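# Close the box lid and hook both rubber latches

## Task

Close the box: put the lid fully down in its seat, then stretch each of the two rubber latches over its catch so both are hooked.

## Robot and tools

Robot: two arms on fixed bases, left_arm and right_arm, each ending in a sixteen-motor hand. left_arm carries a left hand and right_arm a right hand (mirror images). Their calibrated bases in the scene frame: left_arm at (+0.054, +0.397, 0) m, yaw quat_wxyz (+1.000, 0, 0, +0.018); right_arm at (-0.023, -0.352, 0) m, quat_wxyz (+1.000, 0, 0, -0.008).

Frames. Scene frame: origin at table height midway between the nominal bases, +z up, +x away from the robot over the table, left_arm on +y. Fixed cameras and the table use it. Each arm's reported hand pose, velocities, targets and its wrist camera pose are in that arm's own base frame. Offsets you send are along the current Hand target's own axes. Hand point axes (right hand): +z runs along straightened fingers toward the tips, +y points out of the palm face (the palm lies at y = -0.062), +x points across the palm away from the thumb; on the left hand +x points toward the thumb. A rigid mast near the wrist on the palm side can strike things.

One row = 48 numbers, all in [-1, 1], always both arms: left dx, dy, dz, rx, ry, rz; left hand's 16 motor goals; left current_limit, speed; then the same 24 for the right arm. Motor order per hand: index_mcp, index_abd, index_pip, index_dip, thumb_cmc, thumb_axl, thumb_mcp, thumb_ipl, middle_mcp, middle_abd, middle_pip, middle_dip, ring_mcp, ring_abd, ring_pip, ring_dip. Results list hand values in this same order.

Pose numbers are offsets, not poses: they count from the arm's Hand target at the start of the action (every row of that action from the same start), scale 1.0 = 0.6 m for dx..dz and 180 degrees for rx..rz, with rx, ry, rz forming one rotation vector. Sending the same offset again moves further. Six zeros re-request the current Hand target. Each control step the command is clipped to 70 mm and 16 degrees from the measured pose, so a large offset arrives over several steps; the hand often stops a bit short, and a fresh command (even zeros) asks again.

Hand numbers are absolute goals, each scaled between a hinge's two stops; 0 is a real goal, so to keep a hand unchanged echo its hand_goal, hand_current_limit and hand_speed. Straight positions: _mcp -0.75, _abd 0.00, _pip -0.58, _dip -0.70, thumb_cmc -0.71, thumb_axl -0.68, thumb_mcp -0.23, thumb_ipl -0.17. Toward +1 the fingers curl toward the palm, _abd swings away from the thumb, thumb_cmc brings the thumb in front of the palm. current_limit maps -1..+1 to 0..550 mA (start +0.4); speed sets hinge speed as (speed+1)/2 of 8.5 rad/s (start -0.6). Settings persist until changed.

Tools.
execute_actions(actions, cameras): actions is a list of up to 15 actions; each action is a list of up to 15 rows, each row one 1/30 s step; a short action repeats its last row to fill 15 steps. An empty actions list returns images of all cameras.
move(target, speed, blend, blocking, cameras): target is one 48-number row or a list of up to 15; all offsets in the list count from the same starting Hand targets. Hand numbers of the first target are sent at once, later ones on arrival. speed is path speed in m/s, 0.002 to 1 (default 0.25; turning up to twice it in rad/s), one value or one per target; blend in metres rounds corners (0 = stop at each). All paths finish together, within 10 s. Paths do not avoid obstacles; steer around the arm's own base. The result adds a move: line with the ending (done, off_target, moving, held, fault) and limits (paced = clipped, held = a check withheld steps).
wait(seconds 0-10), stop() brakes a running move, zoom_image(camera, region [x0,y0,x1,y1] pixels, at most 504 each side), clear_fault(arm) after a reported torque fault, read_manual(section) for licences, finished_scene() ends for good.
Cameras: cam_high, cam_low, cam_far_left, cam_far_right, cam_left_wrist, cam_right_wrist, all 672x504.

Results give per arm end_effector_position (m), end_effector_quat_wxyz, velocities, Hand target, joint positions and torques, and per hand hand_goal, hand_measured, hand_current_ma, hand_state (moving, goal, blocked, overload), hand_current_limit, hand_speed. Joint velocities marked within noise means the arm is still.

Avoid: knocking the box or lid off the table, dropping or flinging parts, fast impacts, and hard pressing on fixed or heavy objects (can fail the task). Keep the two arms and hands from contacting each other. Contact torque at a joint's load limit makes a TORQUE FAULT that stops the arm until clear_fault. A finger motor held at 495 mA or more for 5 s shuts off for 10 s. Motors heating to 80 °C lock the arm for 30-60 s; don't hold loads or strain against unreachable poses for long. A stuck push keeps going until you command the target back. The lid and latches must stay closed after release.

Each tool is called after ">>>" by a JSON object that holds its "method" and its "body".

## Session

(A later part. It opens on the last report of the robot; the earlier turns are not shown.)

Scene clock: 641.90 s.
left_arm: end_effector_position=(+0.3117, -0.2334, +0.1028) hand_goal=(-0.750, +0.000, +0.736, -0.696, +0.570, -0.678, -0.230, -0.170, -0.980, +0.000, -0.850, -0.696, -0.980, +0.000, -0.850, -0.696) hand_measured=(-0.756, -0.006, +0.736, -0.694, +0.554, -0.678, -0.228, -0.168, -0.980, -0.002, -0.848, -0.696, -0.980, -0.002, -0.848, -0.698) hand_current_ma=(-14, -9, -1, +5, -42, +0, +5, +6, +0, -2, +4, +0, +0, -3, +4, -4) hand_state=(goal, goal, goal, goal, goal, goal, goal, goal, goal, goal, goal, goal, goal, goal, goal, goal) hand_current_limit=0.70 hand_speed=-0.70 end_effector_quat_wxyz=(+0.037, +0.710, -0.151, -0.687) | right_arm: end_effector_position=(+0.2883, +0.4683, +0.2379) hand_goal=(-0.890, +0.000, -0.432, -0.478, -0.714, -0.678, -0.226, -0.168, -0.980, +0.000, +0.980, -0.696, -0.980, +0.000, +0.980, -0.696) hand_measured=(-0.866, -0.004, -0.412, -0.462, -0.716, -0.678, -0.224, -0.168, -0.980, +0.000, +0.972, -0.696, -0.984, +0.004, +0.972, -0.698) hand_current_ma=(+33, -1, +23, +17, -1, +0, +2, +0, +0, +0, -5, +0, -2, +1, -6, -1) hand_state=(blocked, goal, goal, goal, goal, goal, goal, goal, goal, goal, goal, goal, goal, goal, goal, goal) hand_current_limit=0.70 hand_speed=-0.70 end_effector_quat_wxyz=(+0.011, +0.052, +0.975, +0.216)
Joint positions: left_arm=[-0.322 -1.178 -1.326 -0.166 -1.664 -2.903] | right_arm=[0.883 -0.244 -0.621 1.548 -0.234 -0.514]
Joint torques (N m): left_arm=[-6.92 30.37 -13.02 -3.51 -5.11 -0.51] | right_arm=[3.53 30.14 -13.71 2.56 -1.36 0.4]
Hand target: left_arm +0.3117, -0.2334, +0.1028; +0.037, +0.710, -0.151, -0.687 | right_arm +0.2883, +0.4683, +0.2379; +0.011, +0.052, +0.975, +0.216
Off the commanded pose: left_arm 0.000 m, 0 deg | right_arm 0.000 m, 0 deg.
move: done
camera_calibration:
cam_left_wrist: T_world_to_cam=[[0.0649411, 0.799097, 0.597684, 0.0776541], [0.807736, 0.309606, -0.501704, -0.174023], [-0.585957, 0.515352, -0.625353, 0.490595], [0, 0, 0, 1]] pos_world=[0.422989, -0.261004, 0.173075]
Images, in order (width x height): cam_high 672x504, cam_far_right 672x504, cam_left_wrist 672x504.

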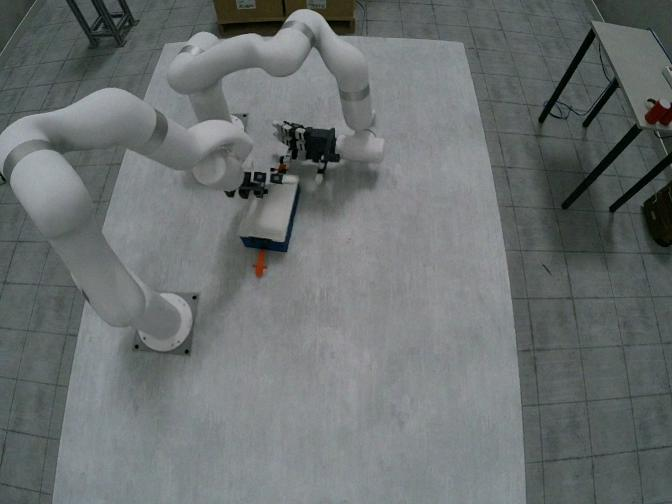

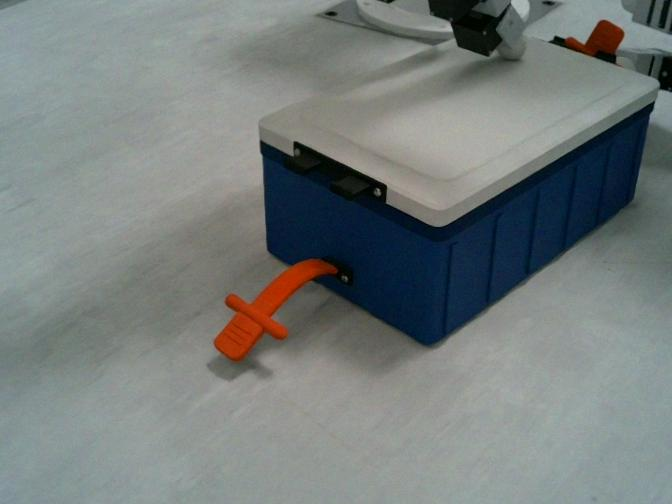

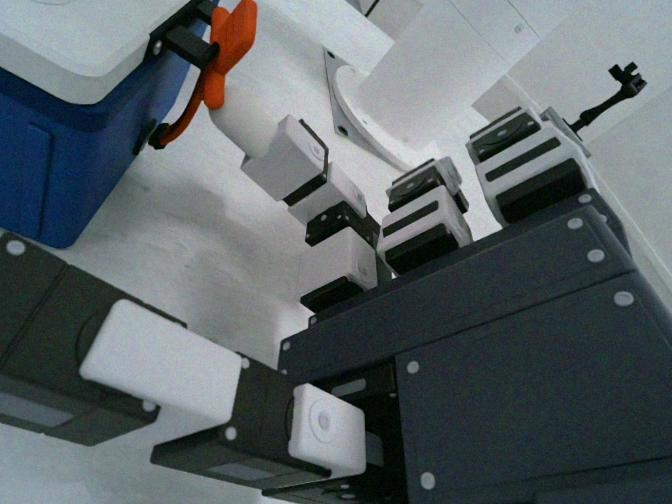

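>>> {"method": "move", "body": {"target": [-0.0009,0.0158,-0.0003,0,0,0,-0.75,0,0.737,-0.696,0.571,-0.678,-0.23,-0.17,-0.98,0,-0.85,-0.696,-0.98,0,-0.85,-0.696,0.79,-0.7,0,0,0,0,0,0,-0.89,0,-0.431,-0.478,-0.714,-0.678,-0.226,-0.168,-0.98,0,0.98,-0.696,-0.98,0,0.98,-0.696,0.7,-0.7], "speed": 0.03, "cameras": ["cam_left_wrist"]}}

>>> {"method": "zoom_image", "body": {"camera": "cam_left_wrist", "region": [130, 0, 310, 135]}}

Scene clock: 644.33 s.
left_arm: end_effector_position=(+0.3103, -0.2423, +0.1058) hand_goal=(-0.750, +0.000, +0.736, -0.696, +0.570, -0.678, -0.230, -0.170, -0.980, +0.000, -0.850, -0.696, -0.980, +0.000, -0.850, -0.696) hand_measured=(-0.810, -0.006, +0.766, -0.672, +0.554, -0.678, -0.228, -0.168, -0.980, -0.002, -0.848, -0.696, -0.980, -0.002, -0.848, -0.698) hand_current_ma=(-223, -9, +93, +71, -42, +0, +5, +6, +0, -2, +4, +0, +0, -3, +4, -4) hand_state=(blocked, goal, blocked, blocked, goal, goal, goal, goal, goal, goal, goal, goal, goal, goal, goal, goal) hand_current_limit=0.79 hand_speed=-0.70 end_effector_quat_wxyz=(+0.037, +0.710, -0.151, -0.687) | right_arm: end_effector_position=(+0.2883, +0.4683, +0.2380) hand_goal=(-0.890, +0.000, -0.432, -0.478, -0.714, -0.678, -0.226, -0.168, -0.980, +0.000, +0.980, -0.696, -0.980, +0.000, +0.980, -0.696) hand_measured=(-0.870, +0.010, -0.412, -0.462, -0.716, -0.678, -0.224, -0.168, -0.980, +0.000, +0.972, -0.696, -0.984, +0.004, +0.972, -0.698) hand_current_ma=(+27, +8, +22, +16, -1, +0, +2, +0, +0, +0, -5, +0, -2, +1, -6, -1) hand_state=(blocked, goal, goal, goal, goal, goal, goal, goal, goal, goal, goal, goal, goal, goal, goal, goal) hand_current_limit=0.70 hand_speed=-0.70 end_effector_quat_wxyz=(+0.011, +0.052, +0.975, +0.216)
Joint positions: left_arm=[-0.337 -1.173 -1.327 -0.181 -1.67 -2.907] | right_arm=[0.883 -0.244 -0.621 1.548 -0.234 -0.514]
Joint torques (N m): left_arm=[-9.1 51.37 -12.86 -6.12 -7.48 0.17] | right_arm=[2.96 26.41 -11.87 2.65 -1.24 0.47]
Hand target: left_arm +0.3103, -0.2423, +0.1058; +0.037, +0.710, -0.151, -0.687 | right_arm +0.2883, +0.4683, +0.2379; +0.011, +0.052, +0.975, +0.216
Off the commanded pose: left_arm 0.000 m, 0 deg | right_arm 0.000 m, 0 deg.
move: done
camera_calibration:
cam_left_wrist: T_world_to_cam=[[0.0649404, 0.799038, 0.597764, 0.0830276], [0.807758, 0.309637, -0.50165, -0.168723], [-0.585927, 0.515426, -0.625321, 0.496297], [0, 0, 0, 1]] pos_world=[0.421689, -0.269904, 0.176075]
Images, in order (width x height): cam_left_wrist 672x504.

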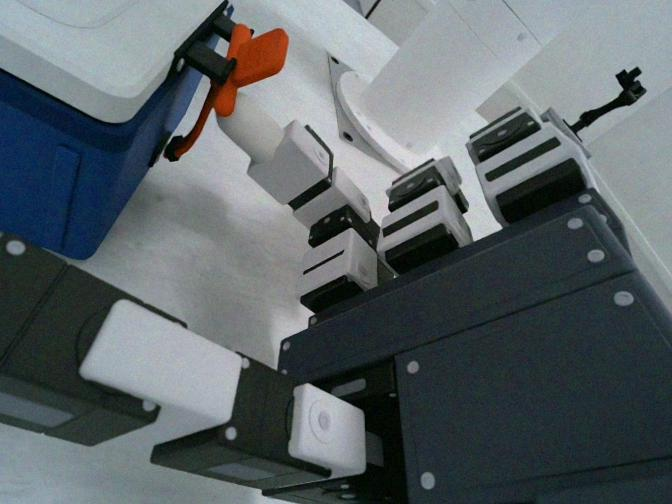

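Scaled by 2.800 from the camera's 672x504 image, which has a finer 960x720 frame.

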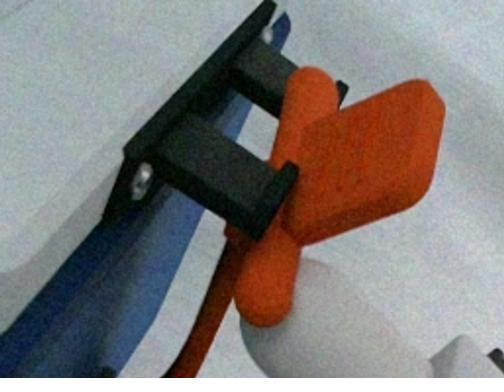

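>>> {"method": "move", "body": {"target": [-0.0202,0.002,-0.001,0,0,0,-0.75,0,0.737,-0.696,0.571,-0.678,-0.23,-0.17,-0.98,0,-0.85,-0.696,-0.98,0,-0.85,-0.696,0.79,-0.7,0,0,0,0,0,0,-0.89,0,-0.431,-0.478,-0.714,-0.678,-0.226,-0.168,-0.98,0,0.98,-0.696,-0.98,0,0.98,-0.696,0.7,-0.7], "speed": 0.03, "cameras": ["cam_left_wrist"]}}

>>> {"method": "zoom_image", "body": {"camera": "cam_left_wrist", "region": [130, 0, 310, 135]}}

Scene clock: 646.20 s.
left_arm: end_effector_position=(+0.3106, -0.2404, +0.1178) hand_goal=(-0.750, +0.000, +0.736, -0.696, +0.570, -0.678, -0.230, -0.170, -0.980, +0.000, -0.850, -0.696, -0.980, +0.000, -0.850, -0.696) hand_measured=(-0.832, -0.006, +0.762, -0.668, +0.554, -0.678, -0.228, -0.168, -0.980, -0.002, -0.848, -0.696, -0.980, -0.002, -0.848, -0.698) hand_current_ma=(-329, -13, +78, +84, -42, +0, +5, +5, +0, -2, +4, +0, +0, -3, +4, -4) hand_state=(blocked, goal, blocked, blocked, goal, goal, goal, goal, goal, goal, goal, goal, goal, goal, goal, goal) hand_current_limit=0.79 hand_speed=-0.70 end_effector_quat_wxyz=(+0.037, +0.710, -0.151, -0.687) | right_arm: end_effector_position=(+0.2883, +0.4683, +0.2380) hand_goal=(-0.890, +0.000, -0.432, -0.478, -0.714, -0.678, -0.226, -0.168, -0.980, +0.000, +0.980, -0.696, -0.980, +0.000, +0.980, -0.696) hand_measured=(-0.884, +0.018, -0.408, -0.454, -0.716, -0.678, -0.224, -0.168, -0.980, +0.000, +0.972, -0.696, -0.984, +0.004, +0.972, -0.698) hand_current_ma=(+4, +17, +30, +31, -1, +0, +2, +0, +0, +0, -5, +0, -2, +1, -6, -1) hand_state=(goal, goal, blocked, blocked, goal, goal, goal, goal, goal, goal, goal, goal, goal, goal, goal, goal) hand_current_limit=0.70 hand_speed=-0.70 end_effector_quat_wxyz=(+0.011, +0.052, +0.975, +0.216)
Joint positions: left_arm=[-0.334 -1.145 -1.31 -0.178 -1.68 -2.908] | right_arm=[0.883 -0.244 -0.621 1.548 -0.234 -0.514]
Joint torques (N m): left_arm=[6.25 50.9 -0.24 1.43 -6.79 -0.01] | right_arm=[3.94 12.32 -11.88 2.32 -1.32 0.59]
Hand target: left_arm +0.3106, -0.2403, +0.1178; +0.037, +0.710, -0.151, -0.687 | right_arm +0.2883, +0.4683, +0.2379; +0.011, +0.052, +0.975, +0.216
Off the commanded pose: left_arm 0.000 m, 0 deg | right_arm 0.000 m, 0 deg.
move: done
camera_calibration:
cam_left_wrist: T_world_to_cam=[[0.0649411, 0.799097, 0.597684, 0.0742741], [0.807736, 0.309606, -0.501704, -0.163472], [-0.585957, 0.515352, -0.625353, 0.502887], [0, 0, 0, 1]] pos_world=[0.421889, -0.267904, 0.188075]
Images, in order (width x height): cam_left_wrist 672x504.

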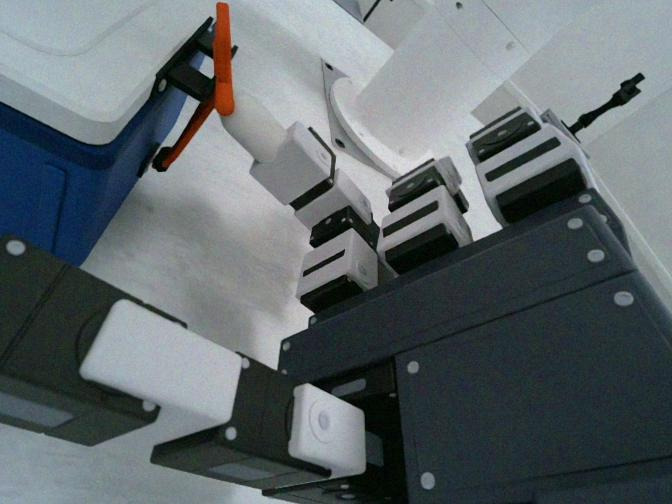

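Scaled by 2.800 from the camera's 672x504 image, which has a finer 960x720 frame.

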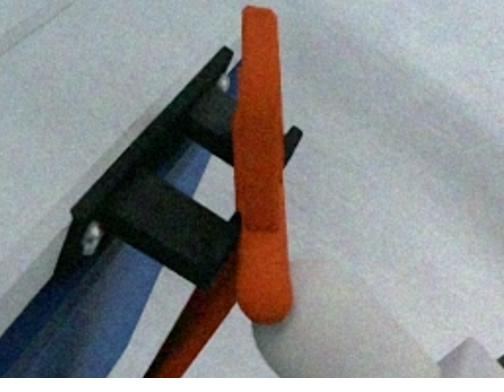

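>>> {"method": "move", "body": {"target": [-0.0129,0.0034,-0.0007,0,0,0,-0.75,0,0.737,-0.696,0.571,-0.678,-0.23,-0.17,-0.98,0,-0.85,-0.696,-0.98,0,-0.85,-0.696,0.79,-0.7,0,0,0,0,0,0,-0.89,0,-0.431,-0.478,-0.714,-0.678,-0.226,-0.168,-0.98,0,0.98,-0.696,-0.98,0,0.98,-0.696,0.7,-0.7], "speed": 0.03, "cameras": ["cam_left_wrist","cam_far_right"]}}

>>> {"method": "zoom_image", "body": {"camera": "cam_left_wrist", "region": [130, 0, 310, 135]}}

>>> {"method": "zoom_image", "body": {"camera": "cam_far_right", "region": [540, 0, 672, 94]}}

Scene clock: 648.30 s.
left_arm: end_effector_position=(+0.3106, -0.2403, +0.1258) hand_goal=(-0.750, +0.000, +0.736, -0.696, +0.570, -0.678, -0.230, -0.170, -0.980, +0.000, -0.850, -0.696, -0.980, +0.000, -0.850, -0.696) hand_measured=(-0.822, -0.008, +0.744, -0.686, +0.554, -0.678, -0.228, -0.168, -0.980, -0.002, -0.848, -0.696, -0.980, -0.002, -0.848, -0.698) hand_current_ma=(-277, -14, +18, +25, -42, +0, +5, +5, +0, -2, +4, +0, +0, -3, +4, -4) hand_state=(blocked, goal, goal, goal, goal, goal, goal, goal, goal, goal, goal, goal, goal, goal, goal, goal) hand_current_limit=0.79 hand_speed=-0.70 end_effector_quat_wxyz=(+0.037, +0.710, -0.151, -0.687) | right_arm: end_effector_position=(+0.2883, +0.4683, +0.2379) hand_goal=(-0.890, +0.000, -0.432, -0.478, -0.714, -0.678, -0.226, -0.168, -0.980, +0.000, +0.980, -0.696, -0.980, +0.000, +0.980, -0.696) hand_measured=(-0.884, +0.018, -0.408, -0.454, -0.716, -0.678, -0.224, -0.168, -0.980, +0.000, +0.972, -0.696, -0.984, +0.004, +0.972, -0.698) hand_current_ma=(+4, +17, +30, +31, -1, +0, +2, +0, +0, +0, -5, +0, -2, +1, -6, -1) hand_state=(goal, goal, blocked, blocked, goal, goal, goal, goal, goal, goal, goal, goal, goal, goal, goal, goal) hand_current_limit=0.70 hand_speed=-0.70 end_effector_quat_wxyz=(+0.011, +0.052, +0.975, +0.216)
Joint positions: left_arm=[-0.334 -1.127 -1.299 -0.178 -1.687 -2.909] | right_arm=[0.883 -0.244 -0.621 1.548 -0.234 -0.514]
Joint torques (N m): left_arm=[7.16 50.78 -0.2 -1.4 -6.29 -0.2] | right_arm=[4 7.29 -11.53 1.93 -1.28 0.66]
Hand target: left_arm +0.3106, -0.2403, +0.1258; +0.037, +0.710, -0.151, -0.687 | right_arm +0.2883, +0.4683, +0.2379; +0.011, +0.052, +0.975, +0.216
Off the commanded pose: left_arm 0.000 m, 0 deg | right_arm 0.000 m, 0 deg.
move: done
camera_calibration:
cam_left_wrist: T_world_to_cam=[[0.0650528, 0.799081, 0.597694, 0.069379], [0.807748, 0.309526, -0.501733, -0.15943], [-0.585927, 0.515425, -0.625321, 0.507953], [0, 0, 0, 1]] pos_world=[0.421889, -0.267904, 0.196175]
Images, in order (width x height): cam_far_right 672x504, cam_left_wrist 672x504.

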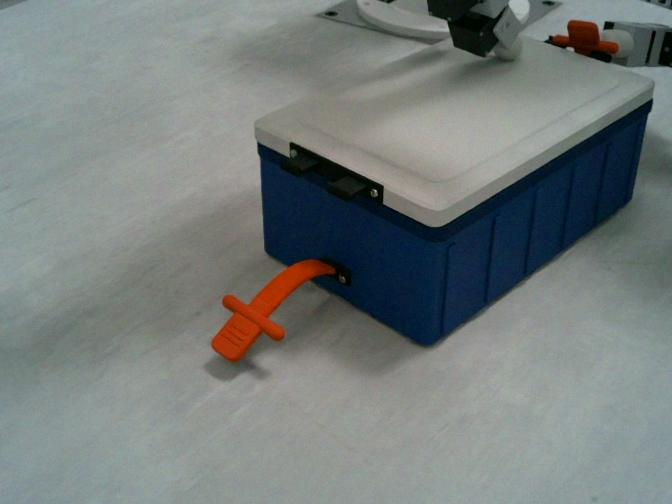

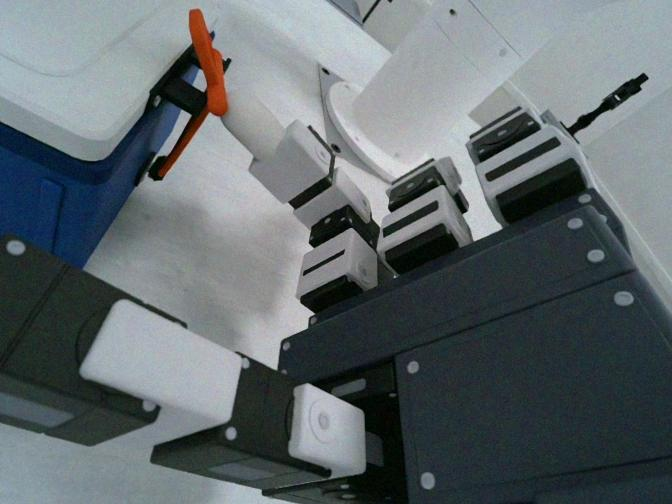

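Scaled by 2.800 from the camera's 672x504 image, which has a finer 960x720 frame.

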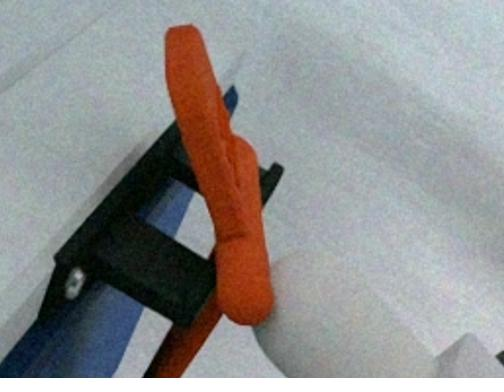

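Scaled by 3.818 from the camera's 672x504 image, which has a finer 960x720 frame.

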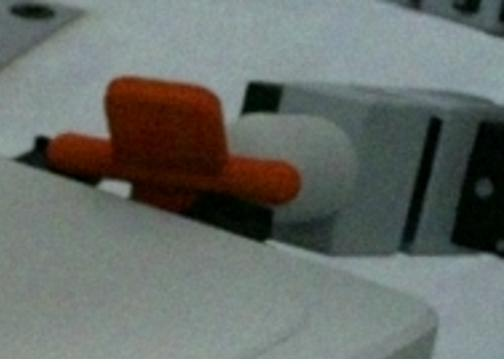

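>>> {"method": "move", "body": {"target": [-0.0092,0.0163,-0.0057,0,0,0,-0.75,0,0.737,-0.696,0.571,-0.678,-0.23,-0.17,-0.98,0,-0.85,-0.696,-0.98,0,-0.85,-0.696,0.79,-0.7,0,0,0,0,0,0,-0.89,0,-0.431,-0.478,-0.714,-0.678,-0.226,-0.168,-0.98,0,0.98,-0.696,-0.98,0,0.98,-0.696,0.7,-0.7], "speed": 0.03, "cameras": ["cam_left_wrist","cam_far_right"]}}

>>> {"method": "zoom_image", "body": {"camera": "cam_left_wrist", "region": [130, 0, 310, 135]}}

>>> {"method": "zoom_image", "body": {"camera": "cam_far_right", "region": [540, 0, 672, 94]}}

Scene clock: 651.47 s.
left_arm: end_effector_position=(+0.3123, -0.2487, +0.1339) hand_goal=(-0.750, +0.000, +0.736, -0.696, +0.570, -0.678, -0.230, -0.170, -0.980, +0.000, -0.850, -0.696, -0.980, +0.000, -0.850, -0.696) hand_measured=(-0.784, -0.004, +0.732, -0.698, +0.554, -0.678, -0.228, -0.168, -0.980, -0.002, -0.848, -0.696, -0.980, -0.002, -0.848, -0.698) hand_current_ma=(-114, -6, -10, -3, -42, +0, +5, +5, +0, -2, +4, +0, +0, -3, +4, -4) hand_state=(blocked, goal, goal, goal, goal, goal, goal, goal, goal, goal, goal, goal, goal, goal, goal, goal) hand_current_limit=0.79 hand_speed=-0.70 end_effector_quat_wxyz=(+0.037, +0.710, -0.151, -0.687) | right_arm: end_effector_position=(+0.2883, +0.4683, +0.2379) hand_goal=(-0.890, +0.000, -0.432, -0.478, -0.714, -0.678, -0.226, -0.168, -0.980, +0.000, +0.980, -0.696, -0.980, +0.000, +0.980, -0.696) hand_measured=(-0.884, +0.018, -0.408, -0.454, -0.716, -0.678, -0.224, -0.168, -0.980, +0.000, +0.972, -0.696, -0.984, +0.004, +0.972, -0.698) hand_current_ma=(+4, +17, +30, +31, -1, +0, +2, +0, +0, +0, -5, +0, -2, +1, -6, -1) hand_state=(goal, goal, blocked, blocked, goal, goal, goal, goal, goal, goal, goal, goal, goal, goal, goal, goal) hand_current_limit=0.70 hand_speed=-0.70 end_effector_quat_wxyz=(+0.011, +0.052, +0.975, +0.216)
Joint positions: left_arm=[-0.346 -1.115 -1.303 -0.191 -1.703 -2.915] | right_arm=[0.883 -0.244 -0.621 1.548 -0.234 -0.514]
Joint torques (N m): left_arm=[-7.86 49.5 -13.96 -4.65 -5.04 -0.55] | right_arm=[4.68 6.91 -11.53 1.6 -1.08 0.57]
Hand target: left_arm +0.3123, -0.2487, +0.1339; +0.037, +0.710, -0.151, -0.687 | right_arm +0.2883, +0.4683, +0.2379; +0.011, +0.052, +0.975, +0.216
Off the commanded pose: left_arm 0.000 m, 0 deg | right_arm 0.000 m, 0 deg.
move: done
camera_calibration:
cam_left_wrist: T_world_to_cam=[[0.0649411, 0.799097, 0.597684, 0.0711734], [0.807736, 0.309606, -0.501704, -0.154198], [-0.585957, 0.515352, -0.625353, 0.518229], [0, 0, 0, 1]] pos_world=[0.423589, -0.276204, 0.204175]
Images, in order (width x height): cam_far_right 672x504, cam_left_wrist 672x504.

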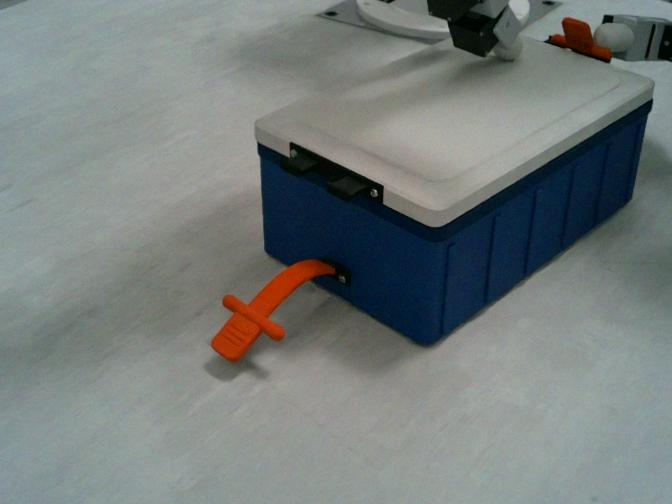

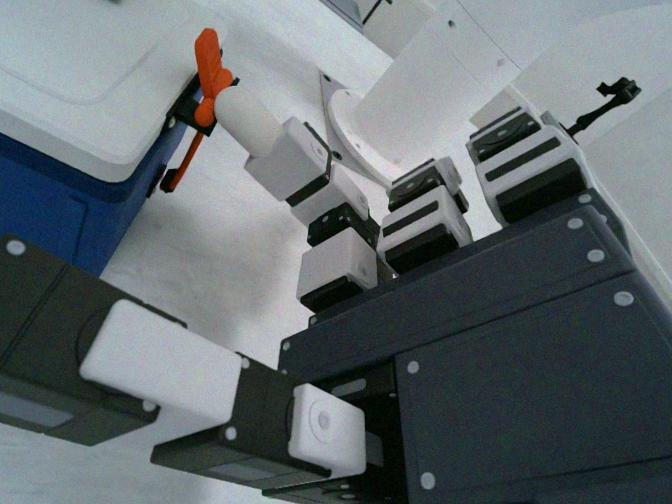

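Scaled by 2.800 from the camera's 672x504 image, which has a finer 960x720 frame.

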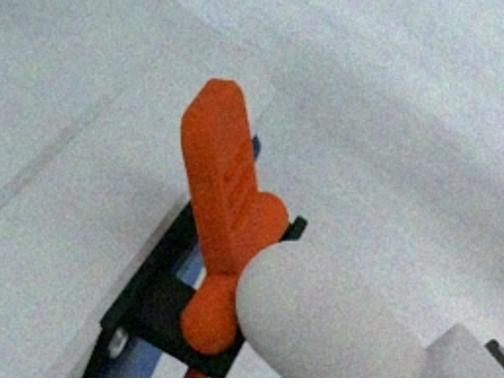

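Scaled by 3.818 from the camera's 672x504 image, which has a finer 960x720 frame.

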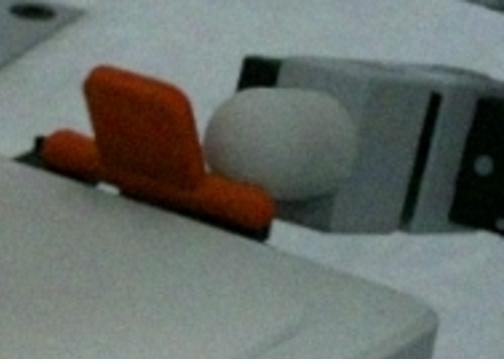

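>>> {"method": "move", "body": {"target": [-0.0333,-0.0601,-0.0009,0,0,0,-0.75,0,0.737,-0.696,0.571,-0.678,-0.23,-0.17,-0.98,0,-0.85,-0.696,-0.98,0,-0.85,-0.696,0.79,-0.7,0,0,0,0,0,0,-0.89,0,-0.431,-0.478,-0.714,-0.678,-0.226,-0.168,-0.98,0,0.98,-0.696,-0.98,0,0.98,-0.696,0.7,-0.7], "speed": 0.05, "cameras": ["cam_left_wrist","cam_far_right"]}}

>>> {"method": "zoom_image", "body": {"camera": "cam_left_wrist", "region": [80, 0, 260, 135]}}

>>> {"method": "zoom_image", "body": {"camera": "cam_far_right", "region": [540, 0, 672, 94]}}

Scene clock: 653.83 s.
left_arm: end_effector_position=(+0.3185, -0.2092, +0.1438) hand_goal=(-0.750, +0.000, +0.736, -0.696, +0.570, -0.678, -0.230, -0.170, -0.980, +0.000, -0.850, -0.696, -0.980, +0.000, -0.850, -0.696) hand_measured=(-0.756, -0.004, +0.734, -0.698, +0.554, -0.678, -0.228, -0.168, -0.980, -0.002, -0.848, -0.696, -0.980, -0.002, -0.848, -0.698) hand_current_ma=(-16, -6, -5, -3, -42, +0, +5, +5, +0, -2, +4, +0, +0, -3, +4, -4) hand_state=(goal, goal, goal, goal, goal, goal, goal, goal, goal, goal, goal, goal, goal, goal, goal, goal) hand_current_limit=0.79 hand_speed=-0.70 end_effector_quat_wxyz=(+0.037, +0.710, -0.151, -0.687) | right_arm: end_effector_position=(+0.2883, +0.4683, +0.2379) hand_goal=(-0.890, +0.000, -0.432, -0.478, -0.714, -0.678, -0.226, -0.168, -0.980, +0.000, +0.980, -0.696, -0.980, +0.000, +0.980, -0.696) hand_measured=(-0.884, +0.018, -0.408, -0.454, -0.716, -0.678, -0.224, -0.168, -0.980, +0.000, +0.972, -0.696, -0.984, +0.004, +0.972, -0.698) hand_current_ma=(+4, +17, +30, +31, -1, +0, +2, +0, +0, +0, -5, +0, -2, +1, -6, -1) hand_state=(goal, goal, blocked, blocked, goal, goal, goal, goal, goal, goal, goal, goal, goal, goal, goal, goal) hand_current_limit=0.70 hand_speed=-0.70 end_effector_quat_wxyz=(+0.011, +0.052, +0.975, +0.216)
Joint positions: left_arm=[-0.278 -1.085 -1.271 -0.122 -1.702 -2.902] | right_arm=[0.883 -0.244 -0.621 1.548 -0.234 -0.514]
Joint torques (N m): left_arm=[7.88 48.87 -1.06 3.21 -0.83 0.6] | right_arm=[3.85 5.65 -11.1 2.13 -1.13 0.46]
Hand target: left_arm +0.3185, -0.2092, +0.1438; +0.037, +0.710, -0.151, -0.687 | right_arm +0.2883, +0.4683, +0.2379; +0.011, +0.052, +0.975, +0.216
Off the commanded pose: left_arm 0.000 m, 0 deg | right_arm 0.000 m, 0 deg.
move: done
camera_calibration:
cam_left_wrist: T_world_to_cam=[[0.0648418, 0.799138, 0.597641, 0.033345], [0.807892, 0.309508, -0.501513, -0.166682], [-0.585753, 0.515348, -0.625548, 0.507707], [0, 0, 0, 1]] pos_world=[0.42989, -0.236704, 0.214074]
Images, in order (width x height): cam_far_right 672x504, cam_left_wrist 672x504.

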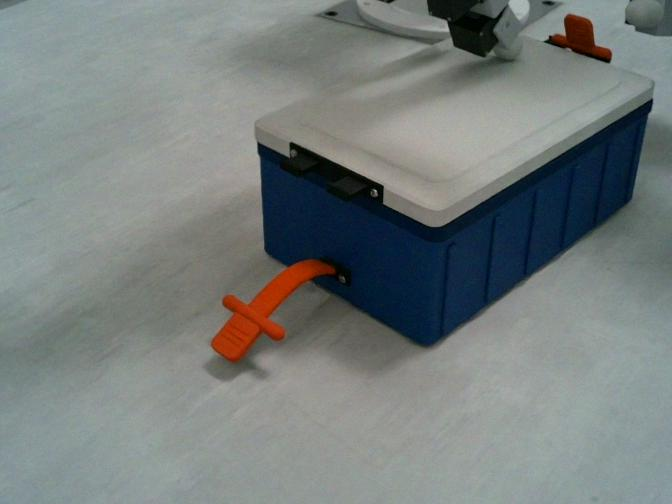

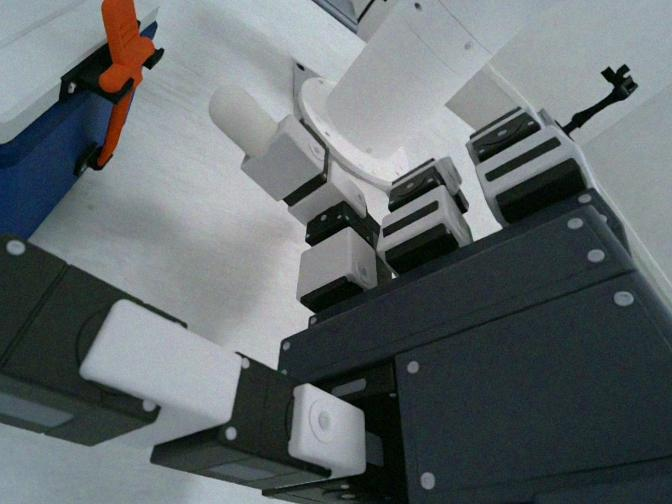

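Scaled by 2.800 from the camera's 672x504 image, which has a finer 960x720 frame.

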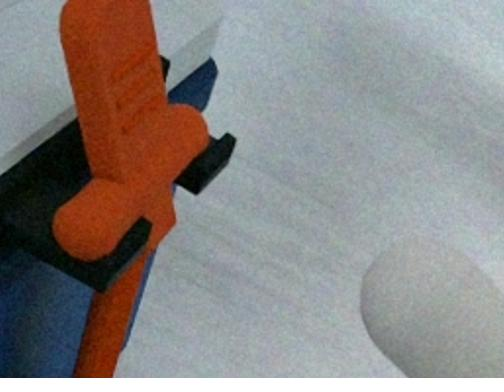

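Scaled by 3.818 from the camera's 672x504 image, which has a finer 960x720 frame.

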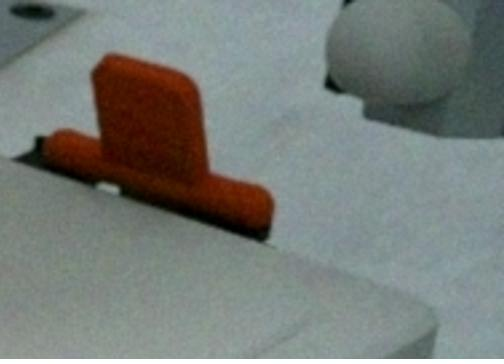

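>>> {"method": "move", "body": {"target": [-0.08,-0.12,-0.001,0,0,0,-0.75,0,0.737,-0.696,0.433,-0.678,-0.23,-0.17,-0.98,0,-0.85,-0.696,-0.98,0,-0.85,-0.696,0.7,-0.7,0,0.0704,-0.151,0,0,0,-0.89,0,-0.431,-0.478,-0.714,-0.678,-0.226,-0.168,-0.98,0,0.98,-0.696,-0.98,0,0.98,-0.696,0.7,-0.7], "speed": 0.12, "cameras": ["cam_far_left","cam_far_right","cam_high","cam_right_wrist"]}}

>>> {"method": "zoom_image", "body": {"camera": "cam_far_right", "region": [200, 200, 400, 400]}}

>>> {"method": "zoom_image", "body": {"camera": "cam_high", "region": [230, 150, 310, 290]}}

Scene clock: 665.60 s.
left_arm: end_effector_position=(+0.3304, -0.1280, +0.1715) hand_goal=(-0.750, +0.000, +0.736, -0.696, +0.432, -0.678, -0.230, -0.170, -0.980, +0.000, -0.850, -0.696, -0.980, +0.000, -0.850, -0.696) hand_measured=(-0.756, -0.004, +0.734, -0.698, +0.426, -0.678, -0.228, -0.168, -0.980, -0.002, -0.848, -0.696, -0.980, -0.002, -0.848, -0.698) hand_current_ma=(-13, -6, -5, -3, -13, +0, +5, +5, +0, -2, +4, +0, +0, -3, +4, -4) hand_state=(goal, goal, goal, goal, goal, goal, goal, goal, goal, goal, goal, goal, goal, goal, goal, goal) hand_current_limit=0.70 hand_speed=-0.70 end_effector_quat_wxyz=(+0.037, +0.710, -0.151, -0.687) | right_arm: end_effector_position=(+0.2883, +0.4683, +0.3379) hand_goal=(-0.890, +0.000, -0.432, -0.478, -0.714, -0.678, -0.226, -0.168, -0.980, +0.000, +0.980, -0.696, -0.980, +0.000, +0.980, -0.696) hand_measured=(-0.890, +0.002, -0.430, -0.476, -0.716, -0.678, -0.224, -0.168, -0.980, +0.000, +0.972, -0.696, -0.984, +0.004, +0.972, -0.698) hand_current_ma=(+0, +1, +1, +1, -1, +0, +2, +0, +0, +0, -5, +0, -2, +1, -6, -1) hand_state=(goal, goal, goal, goal, goal, goal, goal, goal, goal, goal, goal, goal, goal, goal, goal, goal) hand_current_limit=0.70 hand_speed=-0.70 end_effector_quat_wxyz=(+0.011, +0.052, +0.975, +0.216)
Joint positions: left_arm=[-0.133 -1.017 -1.224 0.023 -1.725 -2.874] | right_arm=[0.883 -0.041 -0.68 0.733 -0.354 0.332]
Joint torques (N m): left_arm=[7.98 47.59 -0.89 3.36 -4.97 0.57] | right_arm=[7.02 26.64 -21.12 -3.54 -1.78 0.83]
Hand target: left_arm +0.3304, -0.1280, +0.1715; +0.037, +0.710, -0.151, -0.687 | right_arm +0.2883, +0.4684, +0.3379; +0.011, +0.052, +0.975, +0.216
Off the commanded pose: left_arm 0.000 m, 0 deg | right_arm 0.000 m, 0 deg.
move: done
camera_calibration:
cam_right_wrist: T_world_to_cam=[[0.816341, 0.494541, 0.298356, -0.539595], [0.354881, -0.837041, 0.416439, 0.102443], [0.455682, -0.234076, -0.858814, 0.394229], [0, 0, 0, 1]] pos_world=[0.224495, 0.44488, 0.4569]
Images, in order (width x height): cam_high 672x504, cam_far_left 672x504, cam_far_right 672x504, cam_right_wrist 672x504.

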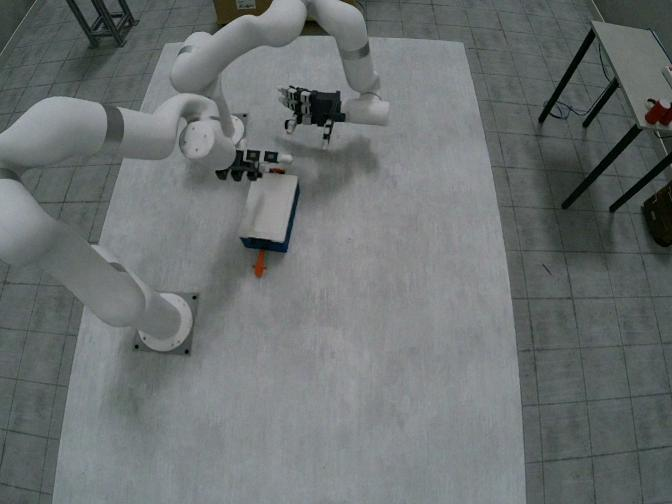

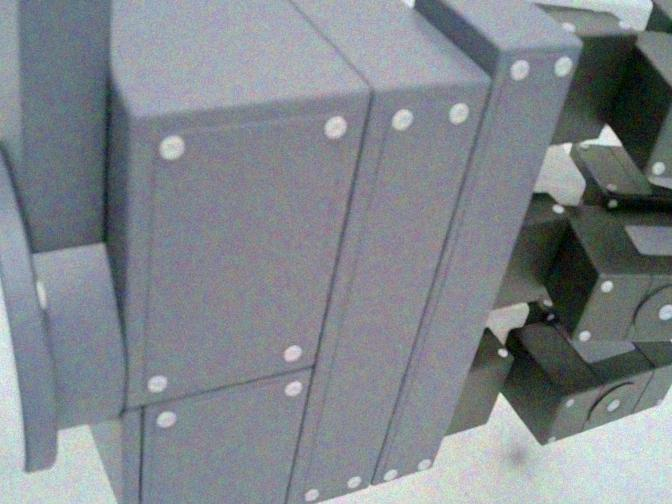

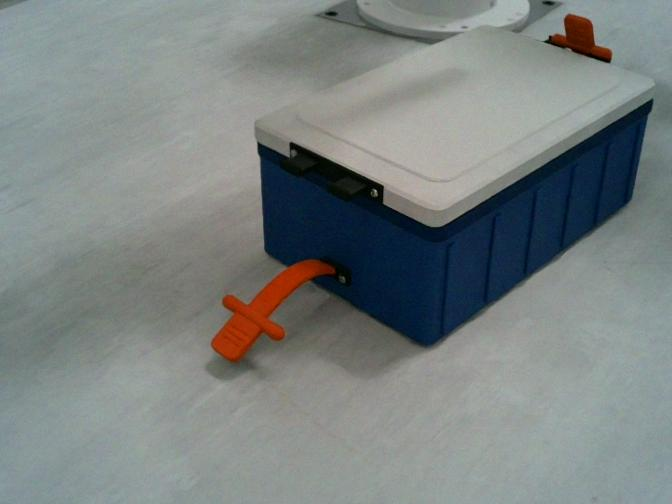

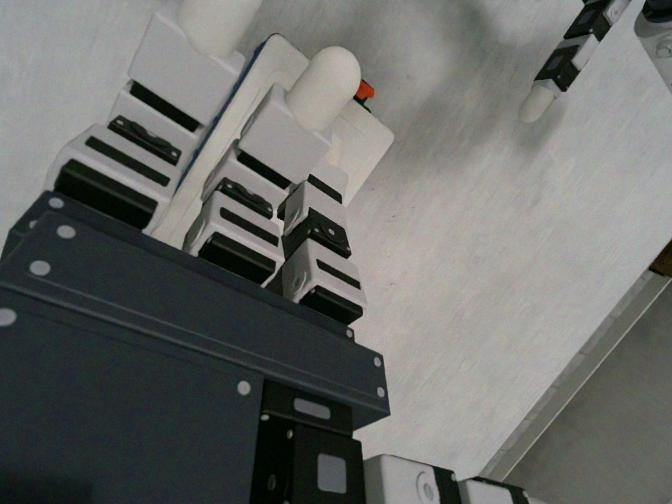

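Scaled by 2.520 from the camera's 672x504 image, which has a finer 960x720 frame.

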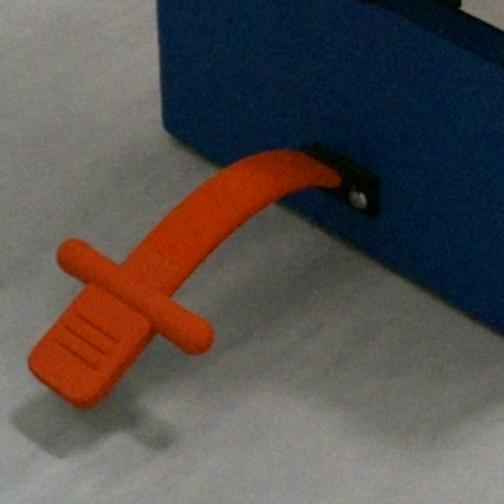

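Scaled by 3.600 from the camera's 672x504 image, which has a finer 960x720 frame.

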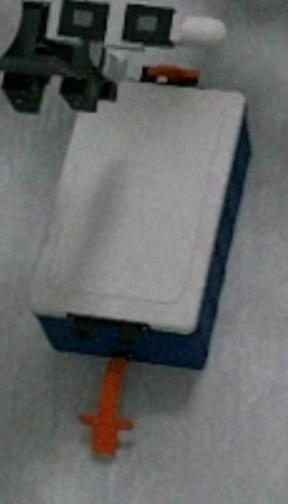

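>>> {"method": "move", "body": {"target": [0,0,0,0,0,0,-0.75,0,0.737,-0.696,0.433,-0.678,-0.23,-0.17,-0.98,0,-0.85,-0.696,-0.98,0,-0.85,-0.696,0.7,-0.7,-0.0417,-0.5922,-0.1143,0.1115,0.4749,0.1046,-0.9,0,0.70,-0.10,0.433,-0.678,-0.11,0.96,-0.754,0,-0.576,-0.696,-0.754,0,-0.576,-0.696,0.7,-0.7], "speed": 0.25, "cameras": ["cam_high","cam_far_right","cam_right_wrist"]}}

Scene clock: 677.17 s.
left_arm: end_effector_position=(+0.3304, -0.1280, +0.1715) hand_goal=(-0.750, +0.000, +0.736, -0.696, +0.432, -0.678, -0.230, -0.170, -0.980, +0.000, -0.850, -0.696, -0.980, +0.000, -0.850, -0.696) hand_measured=(-0.756, -0.004, +0.734, -0.698, +0.426, -0.678, -0.228, -0.168, -0.980, -0.002, -0.848, -0.696, -0.980, -0.002, -0.848, -0.698) hand_current_ma=(-13, -6, -5, -3, -13, +0, +5, +5, +0, -2, +4, +0, +0, -3, +4, -4) hand_state=(goal, goal, goal, goal, goal, goal, goal, goal, goal, goal, goal, goal, goal, goal, goal, goal) hand_current_limit=0.70 hand_speed=-0.70 end_effector_quat_wxyz=(+0.037, +0.710, -0.151, -0.687) | right_arm: end_effector_position=(+0.2762, +0.1166, +0.2501) hand_goal=(-0.900, +0.000, +0.700, -0.100, +0.432, -0.678, -0.110, +0.960, -0.754, +0.000, -0.576, -0.696, -0.754, +0.000, -0.576, -0.696) hand_measured=(-0.900, +0.002, +0.698, -0.102, +0.422, -0.678, -0.108, +0.958, -0.756, -0.002, -0.574, -0.696, -0.756, -0.002, -0.574, -0.698) hand_current_ma=(+0, +0, -1, -1, -9, +0, +1, -1, -1, +0, +1, +0, -1, +0, +1, -1) hand_state=(goal, goal, goal, goal, goal, goal, goal, goal, goal, goal, goal, goal, goal, goal, goal, goal) hand_current_limit=0.70 hand_speed=-0.70 end_effector_quat_wxyz=(+0.687, -0.038, -0.725, -0.035)
Joint positions: left_arm=[-0.133 -1.017 -1.224 0.023 -1.725 -2.874] | right_arm=[0.02 -0.68 -0.901 0.125 -1.736 0.027]
Joint torques (N m): left_arm=[8.26 48.07 -2.27 3.62 -4.97 0.59] | right_arm=[-7.39 17.76 -14.99 -3.29 -3.38 0.76]
Hand target: left_arm +0.3304, -0.1280, +0.1715; +0.037, +0.710, -0.151, -0.687 | right_arm +0.2761, +0.1166, +0.2500; +0.687, -0.038, -0.725, -0.035
Off the commanded pose: left_arm 0.000 m, 0 deg | right_arm 0.000 m, 0 deg.
move: done
camera_calibration:
cam_right_wrist: T_world_to_cam=[[0.13353, 0.639358, -0.757226, 0.10602], [0.675578, -0.617753, -0.402463, -0.0604546], [-0.725096, -0.457824, -0.514424, 0.508032], [0, 0, 0, 1]] pos_world=[0.395057, 0.127459, 0.317294]
Images, in order (width x height): cam_high 672x504, cam_far_right 672x504, cam_right_wrist 672x504.

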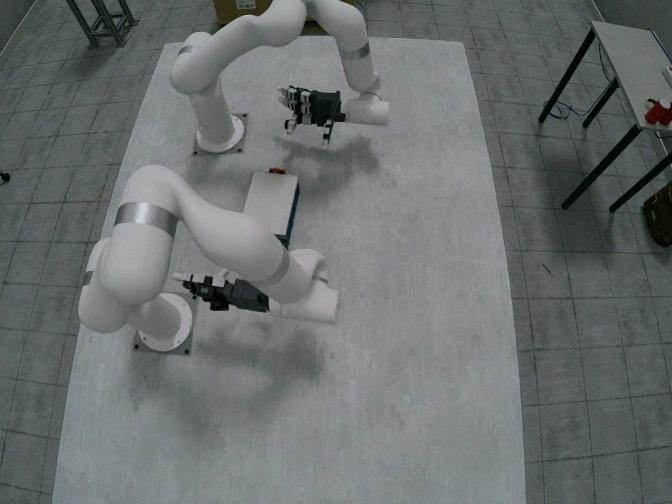

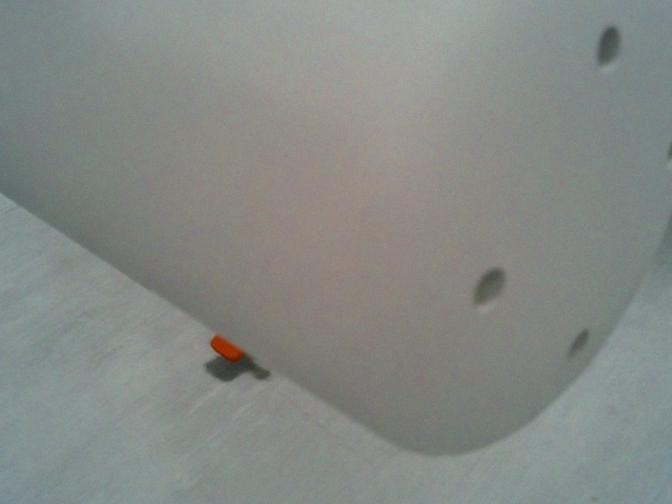

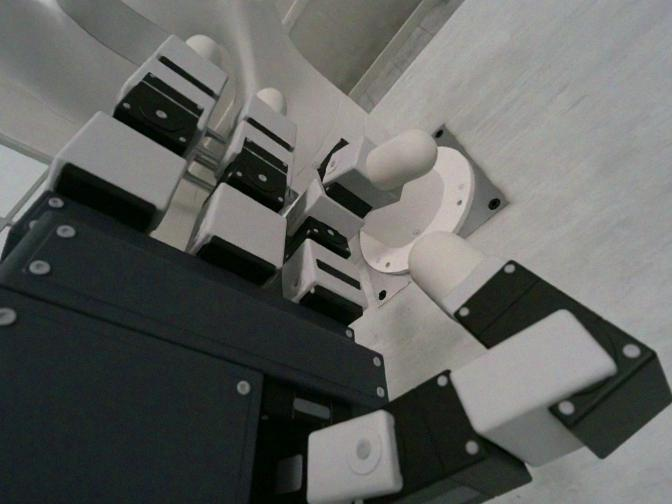

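>>> {"method": "move", "body": {"target": [[-0.301,0.1152,0.0667,0,0,0,-0.89,0,-0.431,-0.478,-0.714,-0.678,-0.226,-0.168,-0.98,0,0.98,-0.696,-0.98,0,0.98,-0.696,0.7,-0.7,-0.2164,0.0867,0.0113,0,0,0,-0.9,0,0.70,-0.10,0.433,-0.678,-0.11,0.96,-0.754,0,-0.576,-0.696,-0.754,0,-0.576,-0.696,0.7,-0.7],[-0.122,0.66,0.1436,-0.0478,0.4828,0.0389,-0.89,0,-0.431,-0.478,-0.714,-0.678,-0.226,-0.168,-0.98,0,0.98,-0.696,-0.98,0,0.98,-0.696,0.7,-0.7,-0.2164,0.0867,0.0113,0,0,0,-0.9,0,0.70,-0.10,0.433,-0.678,-0.11,0.96,-0.754,0,-0.576,-0.696,-0.754,0,-0.576,-0.696,0.7,-0.7]], "speed": 0.25, "blend": 0.03, "cameras": ["cam_high","cam_far_left","cam_right_wrist","cam_left_wrist"]}}

Scene clock: 687.73 s.
left_arm: end_effector_position=(+0.1797, -0.4721, +0.3401) hand_goal=(-0.890, +0.000, -0.432, -0.478, -0.714, -0.678, -0.226, -0.168, -0.980, +0.000, +0.980, -0.696, -0.980, +0.000, +0.980, -0.696) hand_measured=(-0.890, -0.004, -0.430, -0.480, -0.716, -0.678, -0.224, -0.168, -0.980, -0.002, +0.974, -0.696, -0.980, -0.002, +0.974, -0.698) hand_current_ma=(+0, -5, +3, -5, -2, +0, +5, +0, +0, -2, -11, +0, +0, -3, -12, -4) hand_state=(goal, goal, goal, goal, goal, goal, goal, goal, goal, goal, goal, goal, goal, goal, goal, goal) hand_current_limit=0.70 hand_speed=-0.70 end_effector_quat_wxyz=(+0.216, +0.973, -0.076, -0.017) | right_arm: end_effector_position=(+0.2817, +0.1683, +0.1200) hand_goal=(-0.900, +0.000, +0.700, -0.100, +0.432, -0.678, -0.110, +0.960, -0.754, +0.000, -0.576, -0.696, -0.754, +0.000, -0.576, -0.696) hand_measured=(-0.900, +0.000, +0.698, -0.102, +0.422, -0.678, -0.108, +0.958, -0.756, -0.002, -0.574, -0.696, -0.756, -0.002, -0.574, -0.698) hand_current_ma=(+0, +0, -1, -1, -9, +0, +1, -1, -1, +0, +1, +0, -1, -1, +1, -1) hand_state=(goal, goal, goal, goal, goal, goal, goal, goal, goal, goal, goal, goal, goal, goal, goal, goal) hand_current_limit=0.70 hand_speed=-0.70 end_effector_quat_wxyz=(+0.687, -0.038, -0.725, -0.035)
Joint positions: left_arm=[-1.022 0.062 -0.584 -0.761 -0.409 -3.337] | right_arm=[0.124 -1.001 -1.038 0.227 -1.554 0.009]
Joint torques (N m): left_arm=[-7.46 7.64 -19.65 3.22 3.42 -0.75] | right_arm=[6.55 22.1 -12.59 4 0.91 -1.06]
Hand target: left_arm +0.1798, -0.4722, +0.3402; +0.216, +0.973, -0.076, -0.017 | right_arm +0.2817, +0.1683, +0.1200; +0.687, -0.038, -0.725, -0.035
Off the commanded pose: left_arm 0.000 m, 0 deg | right_arm 0.000 m, 0 deg.
move: done
camera_calibration:
cam_left_wrist: T_world_to_cam=[[-0.692165, 0.662245, -0.28695, 0.507473], [0.531439, 0.736661, 0.418214, 0.063936], [0.488345, 0.136976, -0.861834, 0.393416], [0, 0, 0, 1]] pos_world=[0.125155, -0.437059, 0.457939]
cam_right_wrist: T_world_to_cam=[[0.13353, 0.639358, -0.757226, -0.0262088], [0.675578, -0.617753, -0.402463, -0.0845526], [-0.725096, -0.457824, -0.514424, 0.468814], [0, 0, 0, 1]] pos_world=[0.400557, 0.179159, 0.187294]
Images, in order (width x height): cam_high 672x504, cam_far_left 672x504, cam_left_wrist 672x504, cam_right_wrist 672x504.

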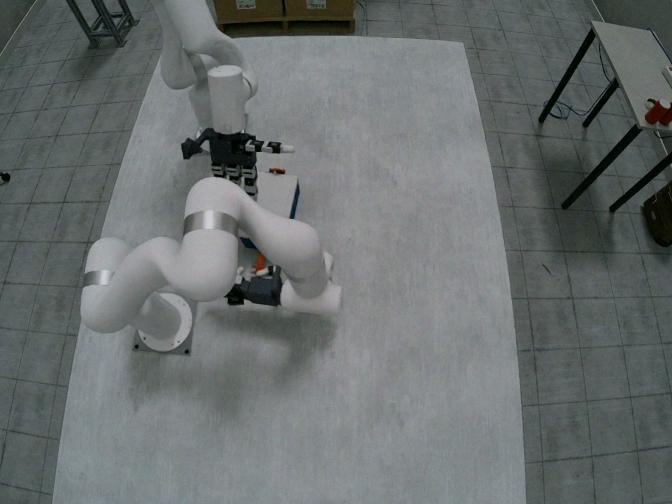

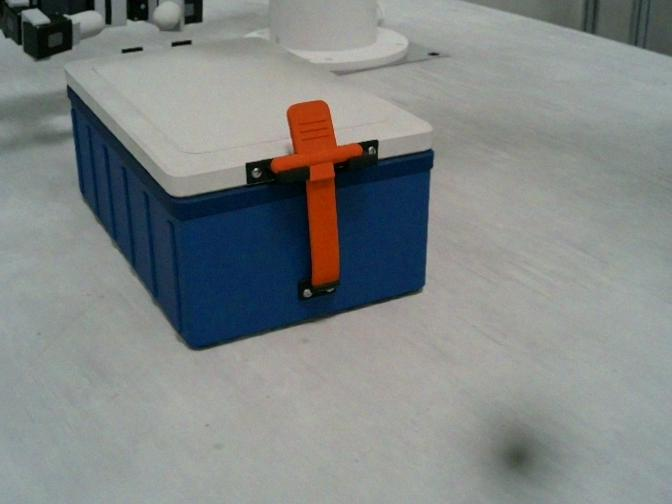

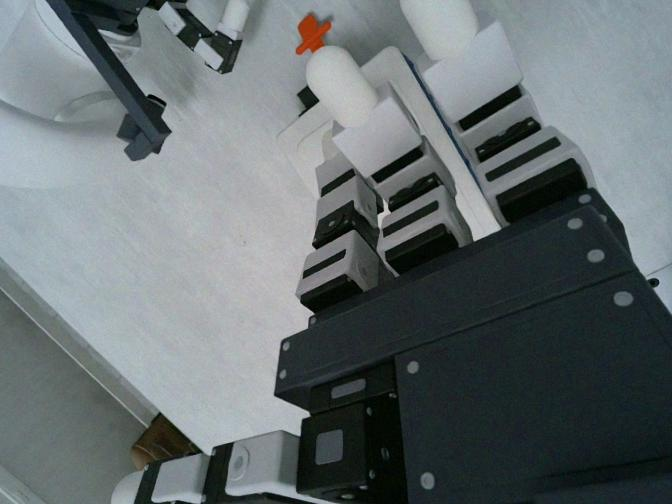

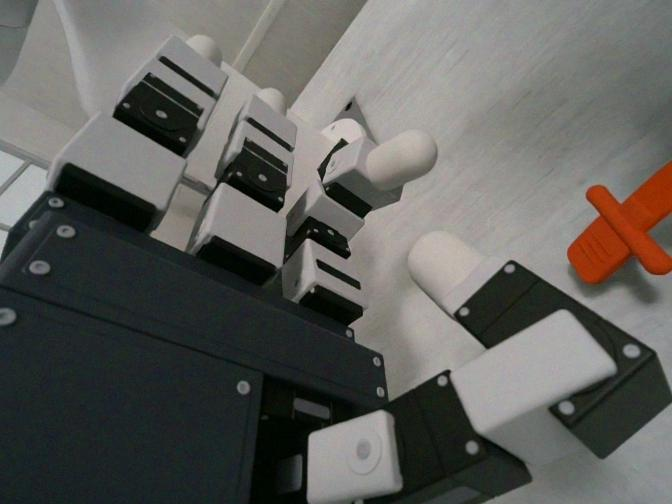

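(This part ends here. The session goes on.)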